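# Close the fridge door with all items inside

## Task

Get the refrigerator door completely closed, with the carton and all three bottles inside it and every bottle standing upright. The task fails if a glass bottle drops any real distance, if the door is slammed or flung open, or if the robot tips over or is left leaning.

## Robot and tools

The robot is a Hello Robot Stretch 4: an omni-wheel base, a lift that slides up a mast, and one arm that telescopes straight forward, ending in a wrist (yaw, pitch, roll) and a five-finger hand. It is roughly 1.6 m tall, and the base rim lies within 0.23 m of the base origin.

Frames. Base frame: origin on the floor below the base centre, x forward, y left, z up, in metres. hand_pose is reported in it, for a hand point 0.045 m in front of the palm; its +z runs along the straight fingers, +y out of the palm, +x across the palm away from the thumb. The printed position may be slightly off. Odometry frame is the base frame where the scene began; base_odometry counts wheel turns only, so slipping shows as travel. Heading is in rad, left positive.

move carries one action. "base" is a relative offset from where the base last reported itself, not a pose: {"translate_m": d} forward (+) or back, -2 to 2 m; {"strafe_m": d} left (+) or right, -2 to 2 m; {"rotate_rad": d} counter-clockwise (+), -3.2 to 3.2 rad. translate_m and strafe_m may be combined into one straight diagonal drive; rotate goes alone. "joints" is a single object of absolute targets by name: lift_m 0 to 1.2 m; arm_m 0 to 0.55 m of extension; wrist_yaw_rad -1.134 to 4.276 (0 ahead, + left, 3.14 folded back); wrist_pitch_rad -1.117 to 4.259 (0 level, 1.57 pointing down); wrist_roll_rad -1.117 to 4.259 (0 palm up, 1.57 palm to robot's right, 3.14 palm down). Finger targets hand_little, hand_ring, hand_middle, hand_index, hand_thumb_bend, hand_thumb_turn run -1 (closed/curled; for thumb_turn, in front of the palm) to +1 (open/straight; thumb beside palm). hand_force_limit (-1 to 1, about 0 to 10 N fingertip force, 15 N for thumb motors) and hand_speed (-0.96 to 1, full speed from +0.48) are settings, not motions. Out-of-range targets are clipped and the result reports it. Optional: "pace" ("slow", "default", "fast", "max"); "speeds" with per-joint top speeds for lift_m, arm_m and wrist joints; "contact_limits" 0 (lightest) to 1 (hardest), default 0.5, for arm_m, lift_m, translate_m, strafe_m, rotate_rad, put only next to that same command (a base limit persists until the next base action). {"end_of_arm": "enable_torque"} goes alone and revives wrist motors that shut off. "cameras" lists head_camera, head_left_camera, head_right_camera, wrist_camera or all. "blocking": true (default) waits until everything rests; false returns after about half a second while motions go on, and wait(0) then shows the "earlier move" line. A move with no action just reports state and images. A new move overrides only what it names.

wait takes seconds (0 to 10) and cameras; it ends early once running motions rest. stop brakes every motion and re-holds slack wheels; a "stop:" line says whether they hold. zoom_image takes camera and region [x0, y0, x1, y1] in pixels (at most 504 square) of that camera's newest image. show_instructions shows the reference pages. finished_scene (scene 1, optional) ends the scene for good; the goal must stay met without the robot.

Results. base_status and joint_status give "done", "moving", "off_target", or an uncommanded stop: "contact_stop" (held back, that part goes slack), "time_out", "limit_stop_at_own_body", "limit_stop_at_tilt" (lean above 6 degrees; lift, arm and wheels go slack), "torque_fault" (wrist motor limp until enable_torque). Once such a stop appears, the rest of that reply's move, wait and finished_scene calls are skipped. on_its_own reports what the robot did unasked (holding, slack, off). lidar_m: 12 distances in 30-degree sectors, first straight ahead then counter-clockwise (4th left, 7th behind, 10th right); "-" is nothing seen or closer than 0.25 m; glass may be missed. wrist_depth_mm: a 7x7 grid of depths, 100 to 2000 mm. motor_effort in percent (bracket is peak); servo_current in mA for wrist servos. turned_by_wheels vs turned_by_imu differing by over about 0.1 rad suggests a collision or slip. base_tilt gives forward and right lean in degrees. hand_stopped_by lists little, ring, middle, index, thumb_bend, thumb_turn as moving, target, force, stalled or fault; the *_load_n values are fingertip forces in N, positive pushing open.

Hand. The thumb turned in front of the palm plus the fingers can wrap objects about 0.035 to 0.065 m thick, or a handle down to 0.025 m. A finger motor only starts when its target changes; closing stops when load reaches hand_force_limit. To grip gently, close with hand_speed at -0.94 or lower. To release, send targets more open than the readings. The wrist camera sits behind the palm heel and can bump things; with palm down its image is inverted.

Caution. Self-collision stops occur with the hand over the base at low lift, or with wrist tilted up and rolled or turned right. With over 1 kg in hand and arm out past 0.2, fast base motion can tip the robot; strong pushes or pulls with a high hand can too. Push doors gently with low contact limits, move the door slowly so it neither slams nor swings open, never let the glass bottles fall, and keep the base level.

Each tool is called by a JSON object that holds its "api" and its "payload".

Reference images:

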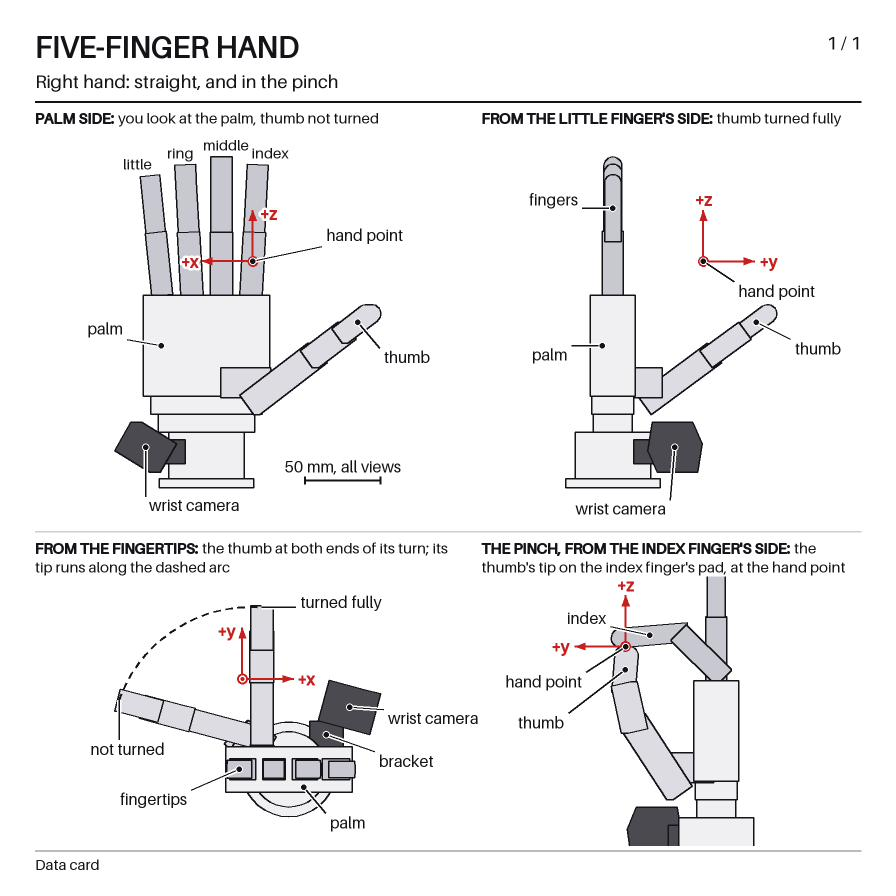

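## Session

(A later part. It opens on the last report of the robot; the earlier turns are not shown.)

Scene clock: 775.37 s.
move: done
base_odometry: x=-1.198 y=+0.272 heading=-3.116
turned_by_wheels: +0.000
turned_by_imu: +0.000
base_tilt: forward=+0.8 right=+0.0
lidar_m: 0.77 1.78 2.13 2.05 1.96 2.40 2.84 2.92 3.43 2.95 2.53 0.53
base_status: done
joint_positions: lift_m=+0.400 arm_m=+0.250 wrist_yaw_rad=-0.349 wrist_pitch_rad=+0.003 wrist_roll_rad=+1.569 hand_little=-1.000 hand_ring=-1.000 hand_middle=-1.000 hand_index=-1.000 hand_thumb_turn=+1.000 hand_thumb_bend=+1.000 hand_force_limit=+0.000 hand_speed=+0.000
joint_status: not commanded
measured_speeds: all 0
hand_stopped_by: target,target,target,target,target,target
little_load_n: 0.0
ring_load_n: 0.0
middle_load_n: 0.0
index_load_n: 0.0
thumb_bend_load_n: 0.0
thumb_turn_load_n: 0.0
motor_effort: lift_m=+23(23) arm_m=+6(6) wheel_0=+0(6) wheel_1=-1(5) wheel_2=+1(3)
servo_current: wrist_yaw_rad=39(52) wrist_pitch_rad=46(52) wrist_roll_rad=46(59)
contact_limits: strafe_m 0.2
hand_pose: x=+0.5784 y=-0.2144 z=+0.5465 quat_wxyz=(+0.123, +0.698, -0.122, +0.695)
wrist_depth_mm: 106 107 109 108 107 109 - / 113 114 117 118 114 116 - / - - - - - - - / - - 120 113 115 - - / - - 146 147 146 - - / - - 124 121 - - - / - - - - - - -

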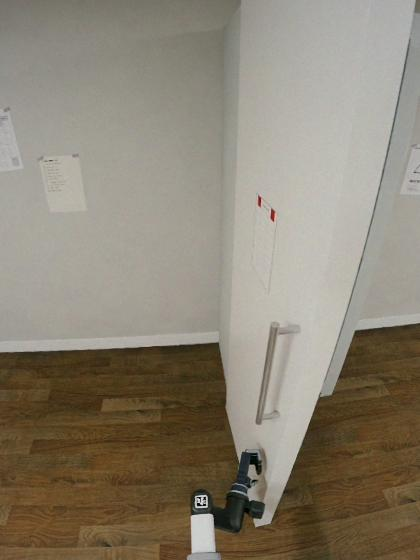

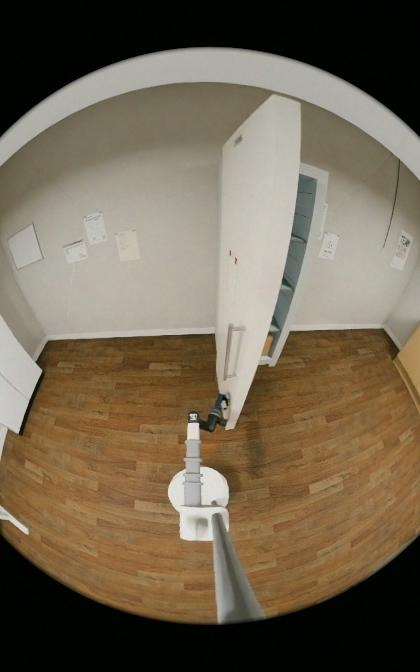

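{"api": "move", "payload": {"base": {"strafe_m": -0.08}, "pace": "slow", "contact_limits": {"strafe_m": 0.2}, "cameras": ["head_camera", "head_right_camera"]}}

Scene clock: 789.63 s.
move: done
base_odometry: x=-1.200 y=+0.352 heading=-3.116
turned_by_wheels: +0.000
turned_by_imu: -0.001
base_tilt: forward=+0.8 right=+0.0
lidar_m: 0.76 1.79 2.22 2.13 2.00 2.55 2.84 2.93 3.35 2.87 2.55 0.60
base_status: done
joint_positions: lift_m=+0.400 arm_m=+0.250 wrist_yaw_rad=-0.349 wrist_pitch_rad=+0.003 wrist_roll_rad=+1.569 hand_little=-1.000 hand_ring=-1.000 hand_middle=-1.000 hand_index=-1.000 hand_thumb_turn=+1.000 hand_thumb_bend=+1.000 hand_force_limit=+0.000 hand_speed=+0.000
joint_status: not commanded
measured_speeds: all 0
hand_stopped_by: target,target,target,target,target,target
little_load_n: 0.0
ring_load_n: 0.0
middle_load_n: 0.0
index_load_n: 0.0
thumb_bend_load_n: 0.0
thumb_turn_load_n: 0.0
motor_effort: lift_m=+23(23) arm_m=+5(6) wheel_0=+1(7) wheel_1=-1(6) wheel_2=+1(3)
servo_current: wrist_yaw_rad=39(59) wrist_pitch_rad=39(52) wrist_roll_rad=20(65)
contact_limits: strafe_m 0.2
hand_pose: x=+0.5783 y=-0.2144 z=+0.5465 quat_wxyz=(+0.123, +0.698, -0.122, +0.695)
wrist_depth_mm: - - - - - - - / - - - - - - - / - - - - - - - / - - 120 113 115 - - / - - 147 147 146 - - / - - 124 121 - - - / - - - - - - -

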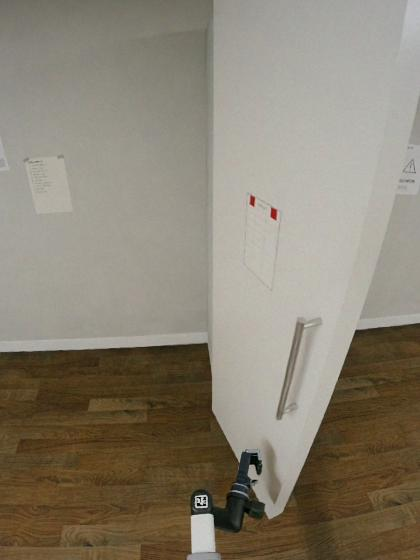

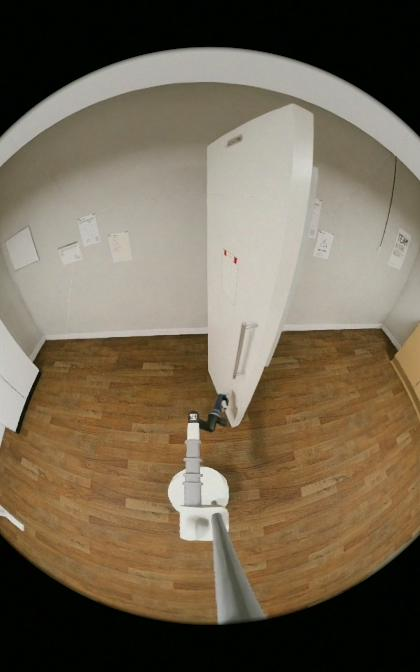

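{"api": "move", "payload": {"base": {"strafe_m": -0.12}, "pace": "slow", "contact_limits": {"strafe_m": 0.2}, "cameras": ["head_camera", "head_right_camera"]}}

Scene clock: 794.33 s.
move: done
base_odometry: x=-1.203 y=+0.472 heading=-3.116
turned_by_wheels: +0.000
turned_by_imu: -0.003
base_tilt: forward=+0.8 right=+0.0
lidar_m: 0.73 1.79 2.37 2.24 2.16 2.66 2.82 2.93 3.22 2.75 2.55 0.58
base_status: done
joint_positions: lift_m=+0.400 arm_m=+0.250 wrist_yaw_rad=-0.349 wrist_pitch_rad=+0.003 wrist_roll_rad=+1.569 hand_little=-1.000 hand_ring=-1.000 hand_middle=-1.000 hand_index=-1.000 hand_thumb_turn=+1.000 hand_thumb_bend=+1.000 hand_force_limit=+0.000 hand_speed=+0.000
joint_status: not commanded
measured_speeds: all 0
hand_stopped_by: target,target,target,target,target,target
little_load_n: 0.0
ring_load_n: 0.0
middle_load_n: 0.0
index_load_n: 0.0
thumb_bend_load_n: 0.0
thumb_turn_load_n: 0.0
motor_effort: lift_m=+23(23) arm_m=+5(6) wheel_0=+1(6) wheel_1=-1(7) wheel_2=+1(2)
servo_current: wrist_yaw_rad=46(65) wrist_pitch_rad=39(52) wrist_roll_rad=33(52)
contact_limits: strafe_m 0.2
hand_pose: x=+0.5783 y=-0.2144 z=+0.5465 quat_wxyz=(+0.123, +0.698, -0.122, +0.695)
wrist_depth_mm: - - - - - - - / - - - - - - - / - - - - - - - / - - 120 113 115 - - / - - 146 147 146 - - / - - 124 121 - - - / - - - - - - -

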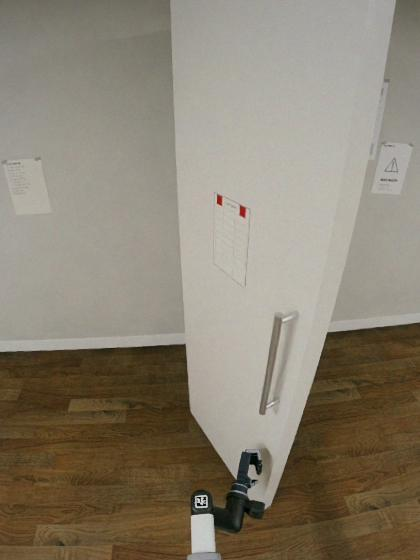

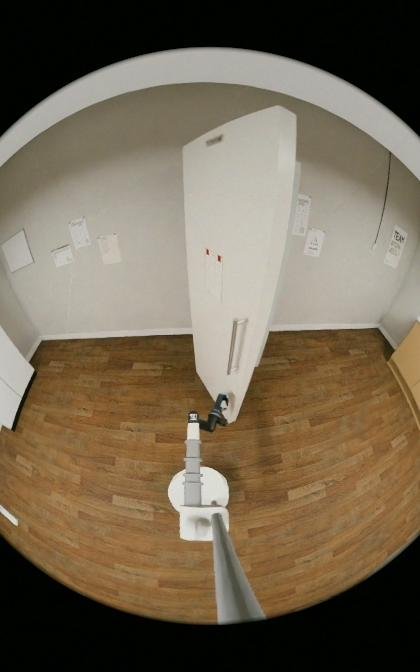

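{"api": "move", "payload": {"base": {"strafe_m": -0.12, "translate_m": 0.08}, "pace": "slow", "contact_limits": {"strafe_m": 0.2, "translate_m": 0.2}, "cameras": ["head_camera", "head_right_camera"]}}

{"api": "move", "payload": {"base": {"strafe_m": -0.10, "translate_m": 0.1}, "pace": "slow", "contact_limits": {"strafe_m": 0.2, "translate_m": 0.2}, "cameras": ["head_camera", "head_right_camera"]}}

"contact_limits": strafe_m and translate_m are given together and make one move, which takes one limit: state it under one of them only
Scene clock: 800.80 s.
base_odometry: x=-1.203 y=+0.472 heading=-3.116
turned_by_wheels: +0.000
turned_by_imu: -0.001
base_tilt: forward=+0.8 right=+0.0
lidar_m: 0.71 1.77 2.35 2.24 2.14 2.67 2.82 2.93 3.25 2.76 2.56 0.58
base_status: done
joint_positions: lift_m=+0.400 arm_m=+0.250 wrist_yaw_rad=-0.349 wrist_pitch_rad=+0.003 wrist_roll_rad=+1.569 hand_little=-1.000 hand_ring=-1.000 hand_middle=-1.000 hand_index=-1.000 hand_thumb_turn=+1.000 hand_thumb_bend=+1.000 hand_force_limit=+0.000 hand_speed=+0.000
joint_status: not commanded
measured_speeds: all 0
hand_stopped_by: target,target,target,target,target,target
little_load_n: 0.0
ring_load_n: 0.0
middle_load_n: 0.0
index_load_n: 0.0
thumb_bend_load_n: 0.0
thumb_turn_load_n: 0.0
motor_effort: lift_m=+23(23) arm_m=+5(6) wheel_0=+1(6) wheel_1=-1(7) wheel_2=+1(2)
servo_current: wrist_yaw_rad=39(65) wrist_pitch_rad=46(52) wrist_roll_rad=20(52)
contact_limits: strafe_m 0.2
hand_pose: x=+0.5783 y=-0.2144 z=+0.5465 quat_wxyz=(+0.123, +0.698, -0.122, +0.695)
wrist_depth_mm: - - - - - - - / - - - - - - - / - - - - - - - / - - 120 113 116 - - / - - 147 147 146 - - / - - 124 121 - - - / - - - - - - -
pictures: none

not run: a call was refused earlier in this reply.

{"api": "move", "payload": {"base": {"strafe_m": -0.12, "translate_m": 0.08}, "pace": "slow", "contact_limits": {"translate_m": 0.2}, "cameras": ["head_camera", "head_right_camera"]}}

Scene clock: 807.97 s.
move: done
base_odometry: x=-1.286 y=+0.590 heading=-3.116
turned_by_wheels: +0.000
turned_by_imu: -0.002
base_tilt: forward=+0.8 right=+0.0
lidar_m: 0.73 1.70 2.27 2.35 2.25 2.80 2.92 3.00 2.77 2.64 2.42 0.62
base_status: done
joint_positions: lift_m=+0.400 arm_m=+0.250 wrist_yaw_rad=-0.349 wrist_pitch_rad=+0.003 wrist_roll_rad=+1.569 hand_little=-1.000 hand_ring=-1.000 hand_middle=-1.000 hand_index=-1.000 hand_thumb_turn=+1.000 hand_thumb_bend=+1.000 hand_force_limit=+0.000 hand_speed=+0.000
joint_status: not commanded
measured_speeds: all 0
hand_stopped_by: target,target,target,target,target,target
little_load_n: 0.0
ring_load_n: 0.0
middle_load_n: 0.0
index_load_n: 0.0
thumb_bend_load_n: 0.0
thumb_turn_load_n: 0.0
motor_effort: lift_m=+23(23) arm_m=+5(5) wheel_0=+1(9) wheel_1=-1(5) wheel_2=-1(5)
servo_current: wrist_yaw_rad=26(65) wrist_pitch_rad=46(52) wrist_roll_rad=13(52)
contact_limits: translate_m 0.2
hand_pose: x=+0.5783 y=-0.2144 z=+0.5465 quat_wxyz=(+0.123, +0.698, -0.122, +0.695)
wrist_depth_mm: - - - - - 1078 788 / - - - - - - - / - - - - - - - / - - 121 114 116 - - / - - 146 147 147 - - / - - 124 121 - - - / - - - - - - -

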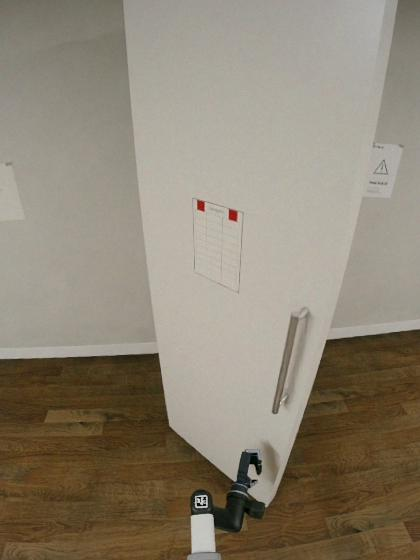

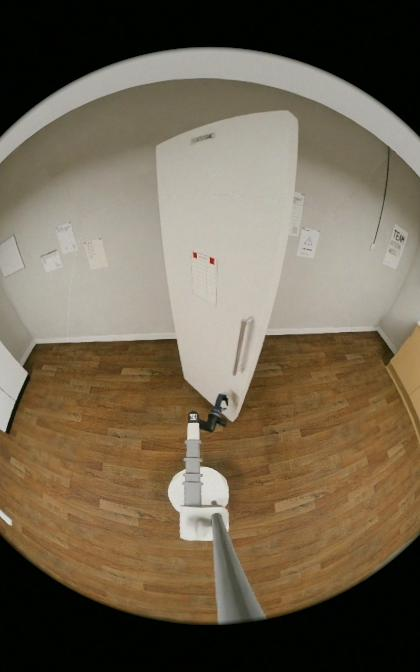

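{"api": "move", "payload": {"base": {"strafe_m": -0.10, "translate_m": 0.11}, "pace": "slow", "contact_limits": {"translate_m": 0.2}, "cameras": ["head_camera", "head_right_camera"]}}

Scene clock: 816.90 s.
move: done
base_odometry: x=-1.398 y=+0.687 heading=-3.117
turned_by_wheels: +0.000
turned_by_imu: -0.005
base_tilt: forward=+0.8 right=+0.0
lidar_m: 0.71 0.98 2.14 2.46 2.41 3.03 3.02 3.09 2.68 2.54 2.29 0.63
base_status: done
joint_positions: lift_m=+0.400 arm_m=+0.250 wrist_yaw_rad=-0.350 wrist_pitch_rad=+0.003 wrist_roll_rad=+1.569 hand_little=-1.000 hand_ring=-1.000 hand_middle=-1.000 hand_index=-1.000 hand_thumb_turn=+1.000 hand_thumb_bend=+1.000 hand_force_limit=+0.000 hand_speed=+0.000
joint_status: not commanded
measured_speeds: all 0
hand_stopped_by: target,target,target,target,target,target
little_load_n: 0.0
ring_load_n: 0.0
middle_load_n: 0.0
index_load_n: 0.0
thumb_bend_load_n: -0.5
thumb_turn_load_n: 0.0
motor_effort: lift_m=+23(24) arm_m=+5(5) wheel_0=+1(8) wheel_1=-2(4) wheel_2=-1(6)
servo_current: wrist_yaw_rad=33(65) wrist_pitch_rad=46(46) wrist_roll_rad=26(59)
contact_limits: translate_m 0.2
hand_pose: x=+0.5780 y=-0.2146 z=+0.5465 quat_wxyz=(+0.123, +0.697, -0.123, +0.695)
wrist_depth_mm: - - - - - 1118 788 / - - - - - - - / - - - - - - - / - - 120 114 116 - - / - - 146 147 146 - - / - - 124 121 - - - / - - - - - - -

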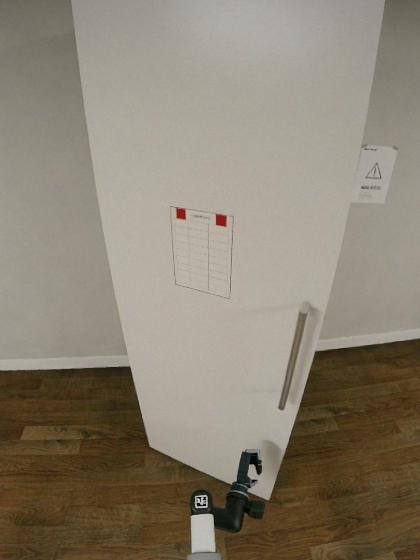

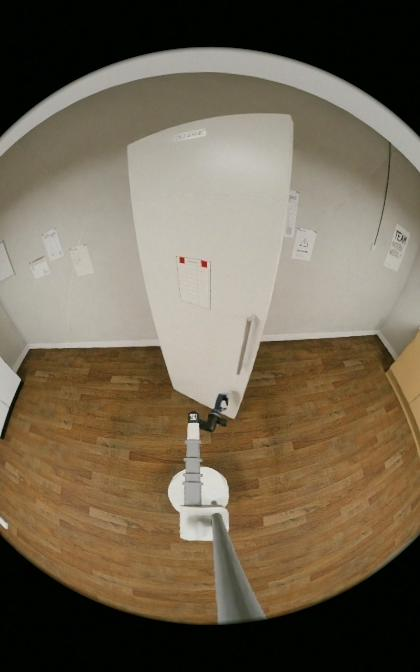

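{"api": "move", "payload": {"base": {"strafe_m": -0.07, "translate_m": 0.12}, "pace": "slow", "contact_limits": {"translate_m": 0.2}, "cameras": ["head_camera", "head_right_camera"]}}

Scene clock: 823.83 s.
move: done
base_odometry: x=-1.520 y=+0.754 heading=-3.117
turned_by_wheels: +0.000
turned_by_imu: -0.002
base_tilt: forward=+0.8 right=+0.0
lidar_m: 0.79 0.84 1.98 2.53 2.51 3.10 3.14 3.22 2.61 2.45 2.16 0.81
base_status: done
joint_positions: lift_m=+0.400 arm_m=+0.250 wrist_yaw_rad=-0.350 wrist_pitch_rad=+0.003 wrist_roll_rad=+1.569 hand_little=-1.000 hand_ring=-1.000 hand_middle=-1.000 hand_index=-1.000 hand_thumb_turn=+1.000 hand_thumb_bend=+1.000 hand_force_limit=+0.000 hand_speed=+0.000
joint_status: not commanded
measured_speeds: all 0
hand_stopped_by: target,target,target,target,target,target
little_load_n: 0.0
ring_load_n: 0.0
middle_load_n: 0.0
index_load_n: 0.0
thumb_bend_load_n: 0.0
thumb_turn_load_n: 0.0
motor_effort: lift_m=+23(23) arm_m=+5(6) wheel_0=+2(8) wheel_1=-1(3) wheel_2=-3(6)
servo_current: wrist_yaw_rad=20(65) wrist_pitch_rad=39(52) wrist_roll_rad=20(52)
contact_limits: translate_m 0.2
hand_pose: x=+0.5780 y=-0.2146 z=+0.5465 quat_wxyz=(+0.123, +0.697, -0.123, +0.695)
wrist_depth_mm: - - - - - 1042 788 / - - - - - 1042 788 / - - - - - 1138 809 / - - 120 114 116 - - / - - 146 147 146 - - / - - 124 121 - - - / - - - - - - -

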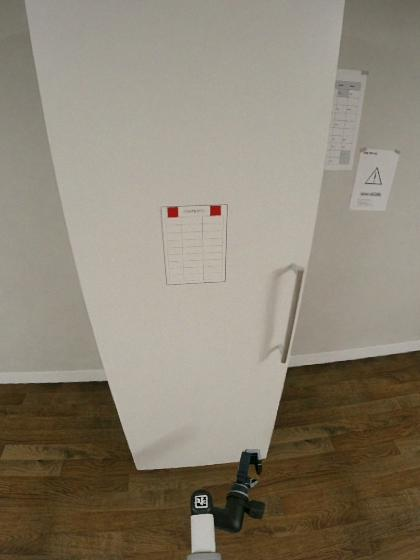

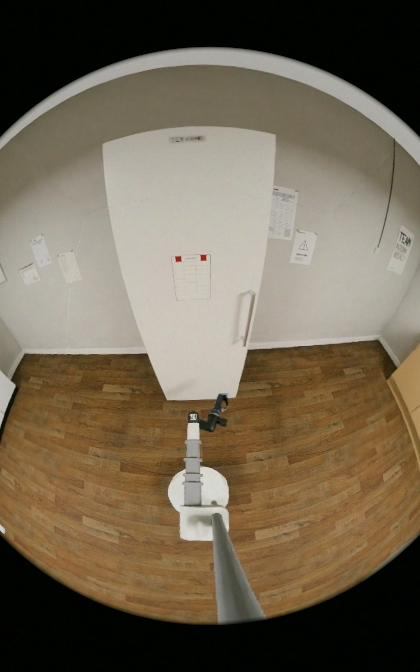

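{"api": "move", "payload": {"cameras": ["head_camera", "head_left_camera"]}}

{"api": "zoom_image", "payload": {"camera": "head_camera", "region": [100, 340, 420, 560]}}

Scene clock: 828.93 s.
base_odometry: x=-1.520 y=+0.754 heading=-3.117
turned_by_wheels: +0.000
turned_by_imu: -0.001
base_tilt: forward=+0.8 right=+0.0
lidar_m: 0.78 0.83 1.94 2.52 2.52 3.07 3.13 3.21 2.58 2.45 2.14 0.77
base_status: done
joint_positions: lift_m=+0.400 arm_m=+0.250 wrist_yaw_rad=-0.350 wrist_pitch_rad=+0.003 wrist_roll_rad=+1.569 hand_little=-1.000 hand_ring=-1.000 hand_middle=-1.000 hand_index=-1.000 hand_thumb_turn=+1.000 hand_thumb_bend=+1.000 hand_force_limit=+0.000 hand_speed=+0.000
joint_status: not commanded
measured_speeds: all 0
hand_stopped_by: target,target,target,target,target,target
little_load_n: 0.0
ring_load_n: 0.0
middle_load_n: 0.0
index_load_n: 0.0
thumb_bend_load_n: 0.0
thumb_turn_load_n: 0.0
motor_effort: lift_m=+23(23) arm_m=+5(6) wheel_0=+2(8) wheel_1=-1(3) wheel_2=-3(6)
servo_current: wrist_yaw_rad=46(65) wrist_pitch_rad=39(52) wrist_roll_rad=33(52)
contact_limits: translate_m 0.2
hand_pose: x=+0.5780 y=-0.2146 z=+0.5465 quat_wxyz=(+0.123, +0.697, -0.123, +0.695) (m; base frame)
wrist_depth_mm: - - - - - 1042 778 / - - - - - 1078 788 / - - - - - 1118 788 / - - 120 114 116 - - / - - 146 147 146 - - / - - 124 121 - - - / - - - - - - -
pictures: head_camera, head_left_camera

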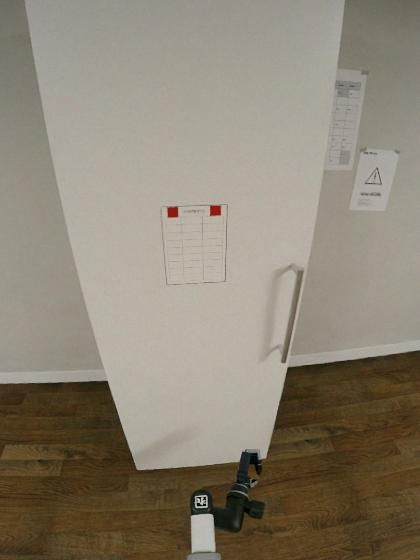

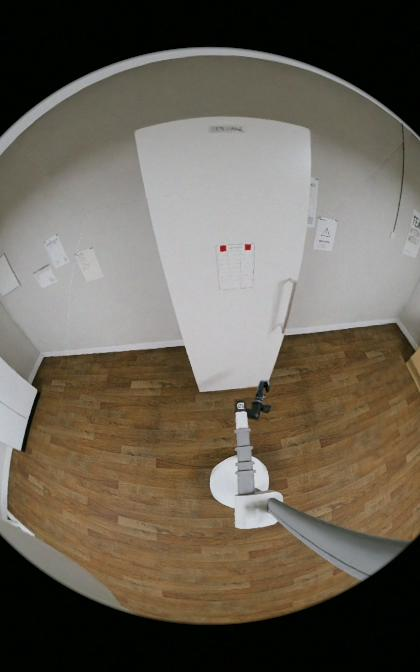

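Scaled by 1.575 from the camera's image (finer frame: 1200x1600).

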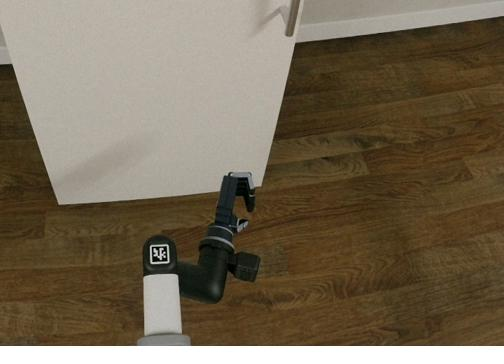

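{"api": "move", "payload": {"cameras": ["wrist_camera", "head_camera"]}}

{"api": "zoom_image", "payload": {"camera": "head_camera", "region": [240, 0, 380, 200]}}

{"api": "zoom_image", "payload": {"camera": "head_camera", "region": [220, 200, 360, 400]}}

Scene clock: 840.33 s.
base_odometry: x=-1.520 y=+0.754 heading=-3.117
turned_by_wheels: +0.000
turned_by_imu: -0.001
base_tilt: forward=+0.8 right=+0.0
lidar_m: 0.79 0.84 1.93 2.52 2.53 3.08 3.15 3.24 2.61 2.46 2.12 0.81
base_status: done
joint_positions: lift_m=+0.400 arm_m=+0.250 wrist_yaw_rad=-0.350 wrist_pitch_rad=+0.003 wrist_roll_rad=+1.569 hand_little=-1.000 hand_ring=-1.000 hand_middle=-1.000 hand_index=-1.000 hand_thumb_turn=+1.000 hand_thumb_bend=+1.000 hand_force_limit=+0.000 hand_speed=+0.000
joint_status: not commanded
measured_speeds: all 0
hand_stopped_by: target,target,target,target,target,target
little_load_n: 0.0
ring_load_n: 0.0
middle_load_n: 0.0
index_load_n: 0.0
thumb_bend_load_n: 0.0
thumb_turn_load_n: 0.0
motor_effort: lift_m=+23(23) arm_m=+5(6) wheel_0=+2(8) wheel_1=-2(3) wheel_2=-3(6)
servo_current: wrist_yaw_rad=39(65) wrist_pitch_rad=46(52) wrist_roll_rad=33(52)
contact_limits: translate_m 0.2
hand_pose: x=+0.5780 y=-0.2146 z=+0.5465 quat_wxyz=(+0.123, +0.697, -0.123, +0.695) (m; base frame)
wrist_depth_mm: - - - - - 1042 778 / - - - - - 1042 778 / - - - - - 1118 798 / - - 120 114 116 - - / - - 146 147 146 - - / - - 124 121 - - - / - - - - - - -
pictures: head_camera, wrist_camera

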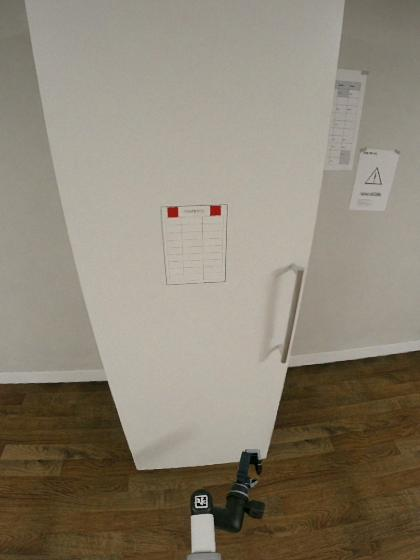

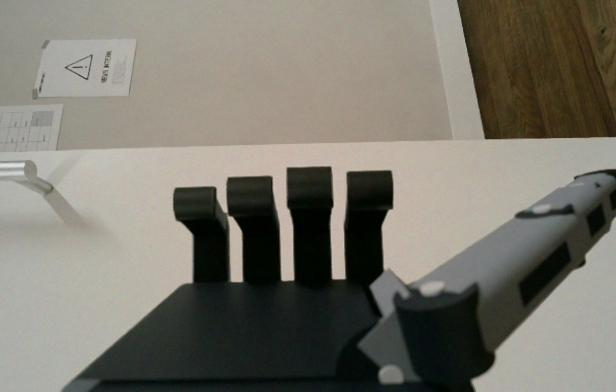

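Scaled by 2.520 from the camera's image (finer frame: 1200x1600).

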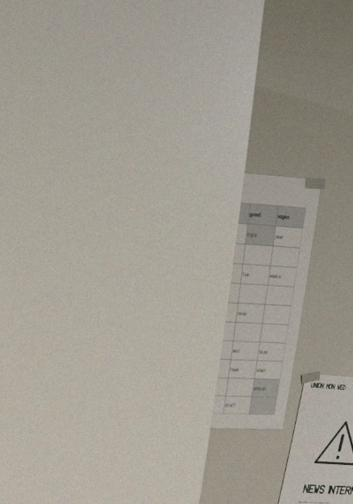

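Scaled by 2.520 from the camera's image (finer frame: 1200x1600).

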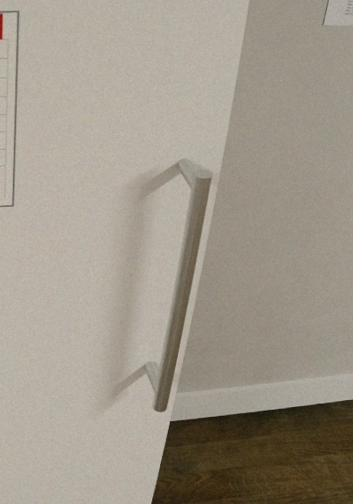

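{"api": "move", "payload": {"base": {"strafe_m": -0.6}, "cameras": ["head_camera", "head_right_camera"]}}

{"api": "zoom_image", "payload": {"camera": "head_camera", "region": [100, 200, 300, 500]}}

Scene clock: 850.17 s.
move: done
base_odometry: x=-1.535 y=+1.354 heading=-3.117
turned_by_wheels: +0.000
turned_by_imu: -0.004
base_tilt: forward=+0.8 right=+0.0
lidar_m: 1.10 0.82 1.16 3.12 3.09 3.20 3.13 3.02 1.98 1.87 1.91 1.54
base_status: done
joint_positions: lift_m=+0.400 arm_m=+0.250 wrist_yaw_rad=-0.350 wrist_pitch_rad=+0.003 wrist_roll_rad=+1.569 hand_little=-1.000 hand_ring=-1.000 hand_middle=-1.000 hand_index=-1.000 hand_thumb_turn=+1.000 hand_thumb_bend=+1.000 hand_force_limit=+0.000 hand_speed=+0.000
joint_status: not commanded
measured_speeds: all 0
hand_stopped_by: target,target,target,target,target,target
little_load_n: 0.0
ring_load_n: 0.0
middle_load_n: 0.0
index_load_n: 0.0
thumb_bend_load_n: 0.0
thumb_turn_load_n: 0.0
motor_effort: lift_m=+23(23) arm_m=+5(5) wheel_0=-2(11) wheel_1=+1(9) wheel_2=-1(3)
servo_current: wrist_yaw_rad=46(65) wrist_pitch_rad=39(52) wrist_roll_rad=20(59)
hand_pose: x=+0.5780 y=-0.2146 z=+0.5465 quat_wxyz=(+0.123, +0.697, -0.123, +0.695)
wrist_depth_mm: - - - - 1281 1042 778 / - - - - - 1025 798 / - - - - - 1060 798 / - - 120 114 116 1060 - / - - 146 147 146 - - / - - 124 121 - - - / - - - - - - -

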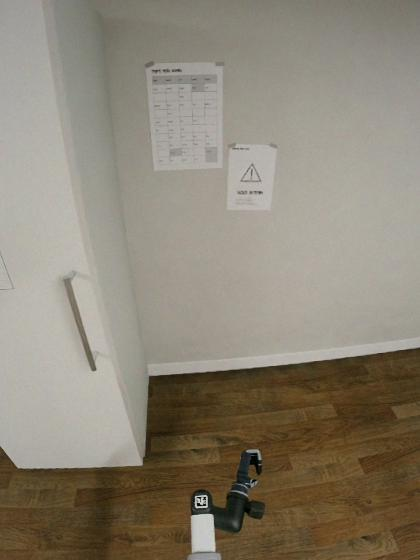

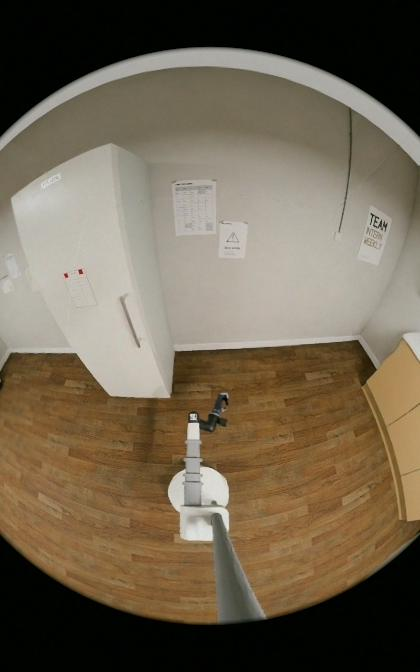

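Scaled by 1.680 from the camera's image (finer frame: 1200x1600).

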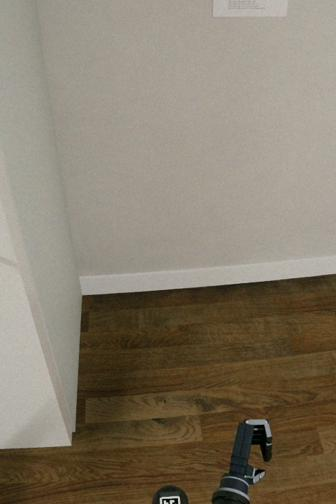

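{"api": "zoom_image", "payload": {"camera": "head_camera", "region": [40, 220, 160, 360]}}

{"api": "zoom_image", "payload": {"camera": "head_camera", "region": [80, 340, 180, 480]}}

{"api": "zoom_image", "payload": {"camera": "head_camera", "region": [20, 0, 140, 160]}}

Scaled by 3.600 from the camera's image (finer frame: 1200x1600).

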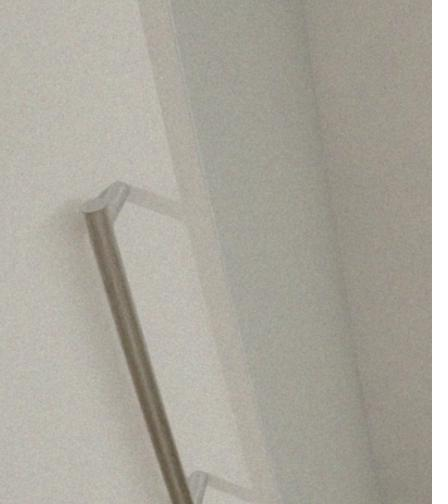

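Scaled by 3.600 from the camera's image (finer frame: 1200x1600).

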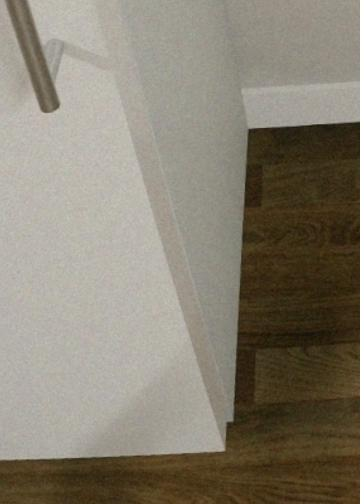

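Scaled by 3.150 from the camera's image (finer frame: 1200x1600).

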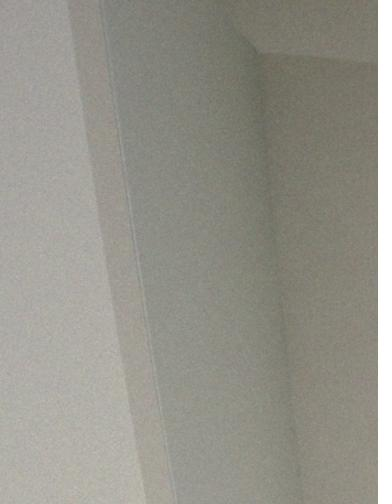

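{"api": "move", "payload": {"base": {"strafe_m": 0.58}, "joints": {"wrist_yaw_rad": 0.0}, "cameras": ["head_camera", "wrist_camera"]}}

Scene clock: 867.40 s.
move: done
base_odometry: x=-1.520 y=+0.774 heading=-3.117
turned_by_wheels: +0.000
turned_by_imu: +0.001
base_tilt: forward=+0.8 right=+0.1
lidar_m: 0.78 0.83 1.96 2.55 2.56 3.24 3.16 3.23 2.58 2.45 2.12 0.81
base_status: done
joint_positions: lift_m=+0.400 arm_m=+0.250 wrist_yaw_rad=-0.001 wrist_pitch_rad=+0.003 wrist_roll_rad=+1.569 hand_little=-1.000 hand_ring=-1.000 hand_middle=-1.000 hand_index=-1.000 hand_thumb_turn=+1.000 hand_thumb_bend=+1.000 hand_force_limit=+0.000 hand_speed=+0.000
joint_status: all done
measured_speeds: all 0
hand_stopped_by: target,target,target,target,target,target
little_load_n: 0.0
ring_load_n: 0.0
middle_load_n: 0.0
index_load_n: 0.0
thumb_bend_load_n: 0.0
thumb_turn_load_n: 0.0
motor_effort: lift_m=+23(23) arm_m=+5(5) wheel_0=+1(11) wheel_1=+0(9) wheel_2=-1(3)
servo_current: wrist_yaw_rad=39(91) wrist_pitch_rad=46(52) wrist_roll_rad=33(52)
hand_pose: x=+0.6419 y=-0.1480 z=+0.5465 quat_wxyz=(+0.001, +0.708, +0.000, +0.706)
wrist_depth_mm: - - - - - - - / - - - - - - - / - - - - - - - / - - 120 114 116 - - / - - 146 147 146 - - / - - 124 121 - - - / - - - - - - -

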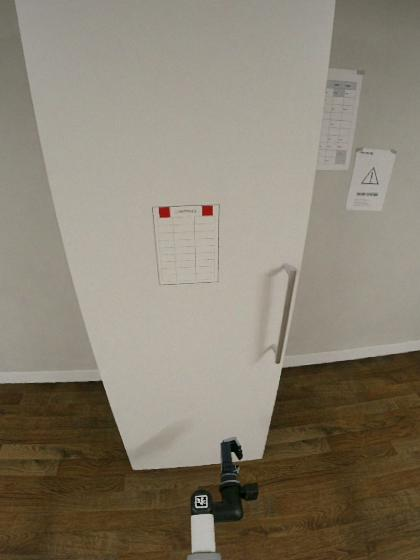

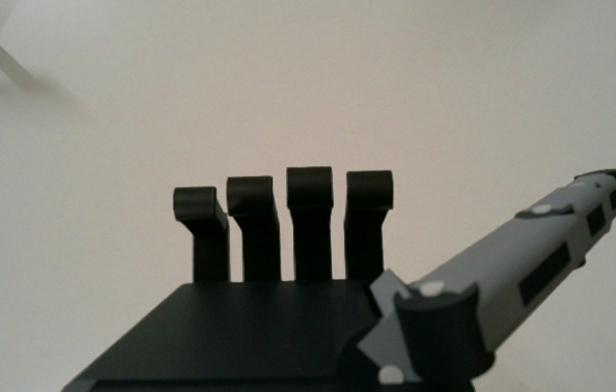

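{"api": "move", "payload": {"joints": {"arm_m": 0.35}, "speeds": {"arm_m": 0.05}, "contact_limits": {"arm_m": 0}}}

{"api": "move", "payload": {"joints": {"arm_m": 0.39}, "speeds": {"arm_m": 0.02}, "contact_limits": {"arm_m": 0}, "cameras": ["head_camera", "wrist_camera"]}}

Scene clock: 875.07 s.
move: done
base_odometry: x=-1.520 y=+0.774 heading=-3.117
turned_by_wheels: +0.000
turned_by_imu: -0.002
base_tilt: forward=+0.8 right=+0.0
lidar_m: 0.79 0.84 1.97 2.54 2.53 3.22 3.15 3.20 2.55 2.43 2.12 0.79
base_status: not commanded
joint_positions: lift_m=+0.400 arm_m=+0.350 wrist_yaw_rad=-0.001 wrist_pitch_rad=+0.003 wrist_roll_rad=+1.569 hand_little=-1.000 hand_ring=-1.000 hand_middle=-1.000 hand_index=-1.000 hand_thumb_turn=+1.000 hand_thumb_bend=+1.000 hand_force_limit=+0.000 hand_speed=+0.000
joint_status: all done
measured_speeds: all 0
hand_stopped_by: target,target,target,target,target,target
little_load_n: 0.0
ring_load_n: 0.0
middle_load_n: 0.0
index_load_n: 0.0
thumb_bend_load_n: 0.0
thumb_turn_load_n: 0.0
motor_effort: lift_m=+23(23) arm_m=+5(10) wheel_0=+1(1) wheel_1=+1(1) wheel_2=-1(1)
servo_current: wrist_yaw_rad=39(59) wrist_pitch_rad=33(52) wrist_roll_rad=33(65)
contact_limits: arm_m 0
hand_pose: x=+0.7419 y=-0.1480 z=+0.5465 quat_wxyz=(+0.001, +0.708, +0.000, +0.706)
wrist_depth_mm: - - - - - - - / - - - - - - - / - - - - - - - / - - 120 114 116 - - / - - 146 147 146 - - / - - 124 121 - - - / - - - - - - -
pictures: none

Scene clock: 877.40 s.
move: done
base_odometry: x=-1.520 y=+0.774 heading=-3.117
turned_by_wheels: +0.000
turned_by_imu: -0.001
base_tilt: forward=+0.8 right=+0.1
lidar_m: 0.78 0.82 1.97 2.55 2.57 3.23 3.15 3.21 2.59 2.45 2.10 0.78
base_status: not commanded
joint_positions: lift_m=+0.400 arm_m=+0.390 wrist_yaw_rad=-0.001 wrist_pitch_rad=+0.003 wrist_roll_rad=+1.569 hand_little=-1.000 hand_ring=-1.000 hand_middle=-1.000 hand_index=-1.000 hand_thumb_turn=+1.000 hand_thumb_bend=+1.000 hand_force_limit=+0.000 hand_speed=+0.000
joint_status: all done
measured_speeds: all 0
hand_stopped_by: target,target,target,target,target,target
little_load_n: 0.0
ring_load_n: 0.0
middle_load_n: 0.0
index_load_n: 0.0
thumb_bend_load_n: 0.0
thumb_turn_load_n: 0.0
motor_effort: lift_m=+23(23) arm_m=+5(13) wheel_0=+1(1) wheel_1=+0(1) wheel_2=-1(1)
servo_current: wrist_yaw_rad=39(65) wrist_pitch_rad=52(52) wrist_roll_rad=33(46)
contact_limits: arm_m 0
hand_pose: x=+0.7819 y=-0.1480 z=+0.5465 quat_wxyz=(+0.001, +0.708, +0.000, +0.706)
wrist_depth_mm: - - - - - - - / - - - - - - - / - - - - - - - / - - 120 114 116 - - / - - 146 147 146 - - / - - 124 121 - - - / - - - - - - -

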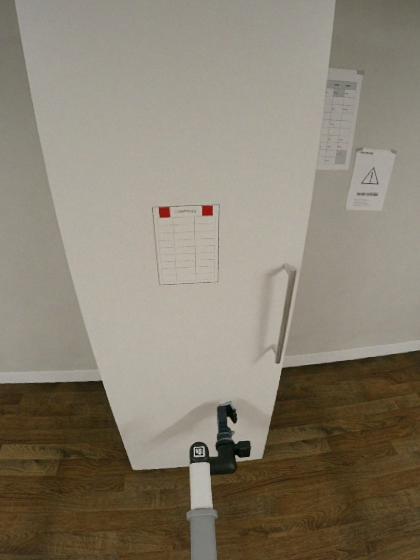

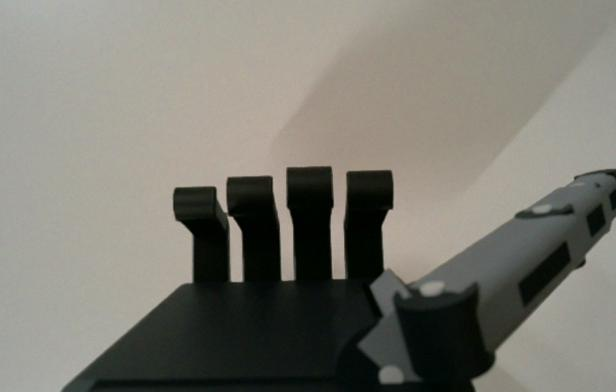

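{"api": "move", "payload": {"joints": {"arm_m": 0.43}, "speeds": {"arm_m": 0.02}, "contact_limits": {"arm_m": 0}, "cameras": ["head_camera", "wrist_camera"]}}

Scene clock: 883.30 s.
move: contact_stop
base_odometry: x=-1.520 y=+0.774 heading=-3.117
turned_by_wheels: +0.000
turned_by_imu: -0.001
base_tilt: forward=+0.8 right=+0.1
lidar_m: 0.79 0.82 1.97 2.55 2.55 3.23 3.14 3.22 2.56 2.43 2.10 0.79
base_status: not commanded
joint_positions: lift_m=+0.400 arm_m=+0.428 wrist_yaw_rad=-0.003 wrist_pitch_rad=+0.003 wrist_roll_rad=+1.569 hand_little=-1.000 hand_ring=-1.000 hand_middle=-1.000 hand_index=-1.000 hand_thumb_turn=+1.000 hand_thumb_bend=+1.000 hand_force_limit=+0.000 hand_speed=+0.000
joint_status: arm_m contact_stop (moved +0.038 of +0.040)
measured_speeds: all 0
hand_stopped_by: target,target,target,target,target,target
little_load_n: 0.0
ring_load_n: -0.5
middle_load_n: 0.0
index_load_n: 0.0
thumb_bend_load_n: 0.0
thumb_turn_load_n: -0.5
on_its_own: arm_m is slack since a contact_stop
motor_effort: lift_m=+23(23) arm_m=+0(11) wheel_0=+5(5) wheel_1=+4(4) wheel_2=-4(4)
servo_current: wrist_yaw_rad=33(65) wrist_pitch_rad=39(52) wrist_roll_rad=33(59)
contact_limits: arm_m 0
hand_pose: x=+0.8194 y=-0.1484 z=+0.5465 quat_wxyz=(+0.002, +0.708, -0.001, +0.706)
wrist_depth_mm: - - - - - - - / - - - - - - - / - - - - - - - / - - 121 114 116 - - / - - 146 147 146 - - / - - 124 121 - - - / - - - - - - -

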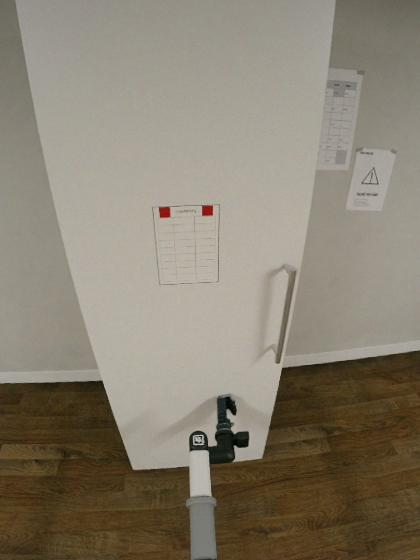

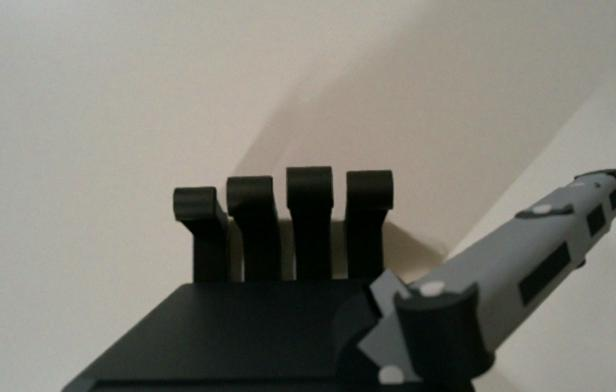

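{"api": "move", "payload": {"joints": {"arm_m": 0.25}, "speeds": {"arm_m": 0.15}}}

{"api": "move", "payload": {"base": {"strafe_m": -0.75}, "cameras": ["head_camera"]}}

{"api": "zoom_image", "payload": {"camera": "head_camera", "region": [0, 380, 110, 490]}}

{"api": "zoom_image", "payload": {"camera": "head_camera", "region": [0, 200, 110, 380]}}

Scene clock: 892.10 s.
move: done
base_odometry: x=-1.520 y=+0.774 heading=-3.117
turned_by_wheels: +0.000
turned_by_imu: -0.002
base_tilt: forward=+0.9 right=+0.0
lidar_m: 0.78 0.84 1.95 2.55 2.54 3.26 3.14 3.18 2.57 2.43 2.13 0.78
base_status: not commanded
joint_positions: lift_m=+0.400 arm_m=+0.250 wrist_yaw_rad=-0.001 wrist_pitch_rad=+0.003 wrist_roll_rad=+1.569 hand_little=-1.000 hand_ring=-1.000 hand_middle=-1.000 hand_index=-1.000 hand_thumb_turn=+1.000 hand_thumb_bend=+1.000 hand_force_limit=+0.000 hand_speed=+0.000
joint_status: all done
measured_speeds: all 0
hand_stopped_by: target,target,target,target,target,target
little_load_n: 0.0
ring_load_n: 0.0
middle_load_n: 0.0
index_load_n: 0.0
thumb_bend_load_n: 0.0
thumb_turn_load_n: 0.5
motor_effort: lift_m=+23(23) arm_m=-6(9) wheel_0=+1(5) wheel_1=+2(4) wheel_2=-1(5)
servo_current: wrist_yaw_rad=59(59) wrist_pitch_rad=39(52) wrist_roll_rad=39(52)
hand_pose: x=+0.6422 y=-0.1479 z=+0.5465 quat_wxyz=(+0.001, +0.708, +0.000, +0.706)
wrist_depth_mm: - - - - - - - / - - - - - - - / - - - - - - - / - - 120 114 116 - - / - - 146 147 146 - - / - - 124 121 - - - / - - - - - - -
pictures: none

Scene clock: 895.93 s.
move: done
base_odometry: x=-1.539 y=+1.524 heading=-3.117
turned_by_wheels: +0.000
turned_by_imu: -0.006
base_tilt: forward=+0.8 right=+0.0
lidar_m: 1.45 0.90 1.14 3.29 3.22 3.25 3.11 2.83 1.79 1.69 1.75 1.52
base_status: done
joint_positions: lift_m=+0.400 arm_m=+0.250 wrist_yaw_rad=-0.001 wrist_pitch_rad=+0.003 wrist_roll_rad=+1.569 hand_little=-1.000 hand_ring=-1.000 hand_middle=-1.000 hand_index=-1.000 hand_thumb_turn=+1.000 hand_thumb_bend=+1.000 hand_force_limit=+0.000 hand_speed=+0.000
joint_status: not commanded
measured_speeds: all 0
hand_stopped_by: target,target,target,target,target,target
little_load_n: 0.0
ring_load_n: 0.0
middle_load_n: 0.0
index_load_n: 0.0
thumb_bend_load_n: 0.0
thumb_turn_load_n: 0.0
motor_effort: lift_m=+23(23) arm_m=-6(6) wheel_0=-1(11) wheel_1=-1(9) wheel_2=-1(3)
servo_current: wrist_yaw_rad=39(59) wrist_pitch_rad=46(52) wrist_roll_rad=59(59)
hand_pose: x=+0.6422 y=-0.1479 z=+0.5465 quat_wxyz=(+0.001, +0.708, +0.000, +0.706)
wrist_depth_mm: - - - - - 991 788 / - - - - - 1008 788 / - - - - - 991 809 / - - 121 114 116 1008 - / - - 147 147 146 - - / - - 124 121 - - - / - - - - - - -

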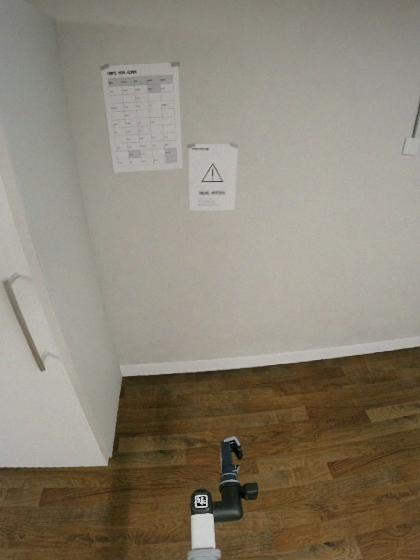

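Scaled by 4.582 from the camera's image (finer frame: 1200x1600).

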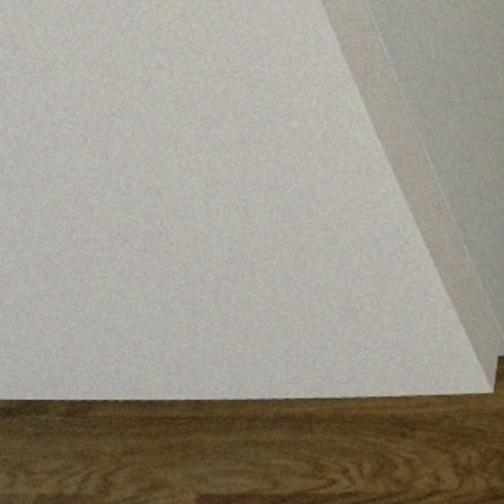

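Scaled by 2.800 from the camera's image (finer frame: 1200x1600).

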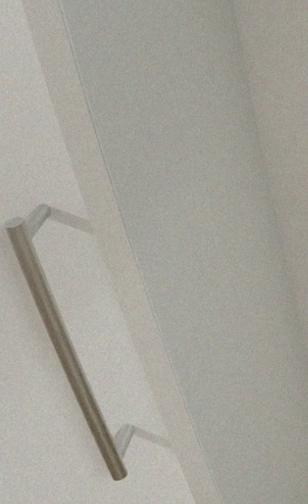

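Door is flush and shut.

{"api": "finished_scene", "payload": {}}

The scene is finished: the task was done.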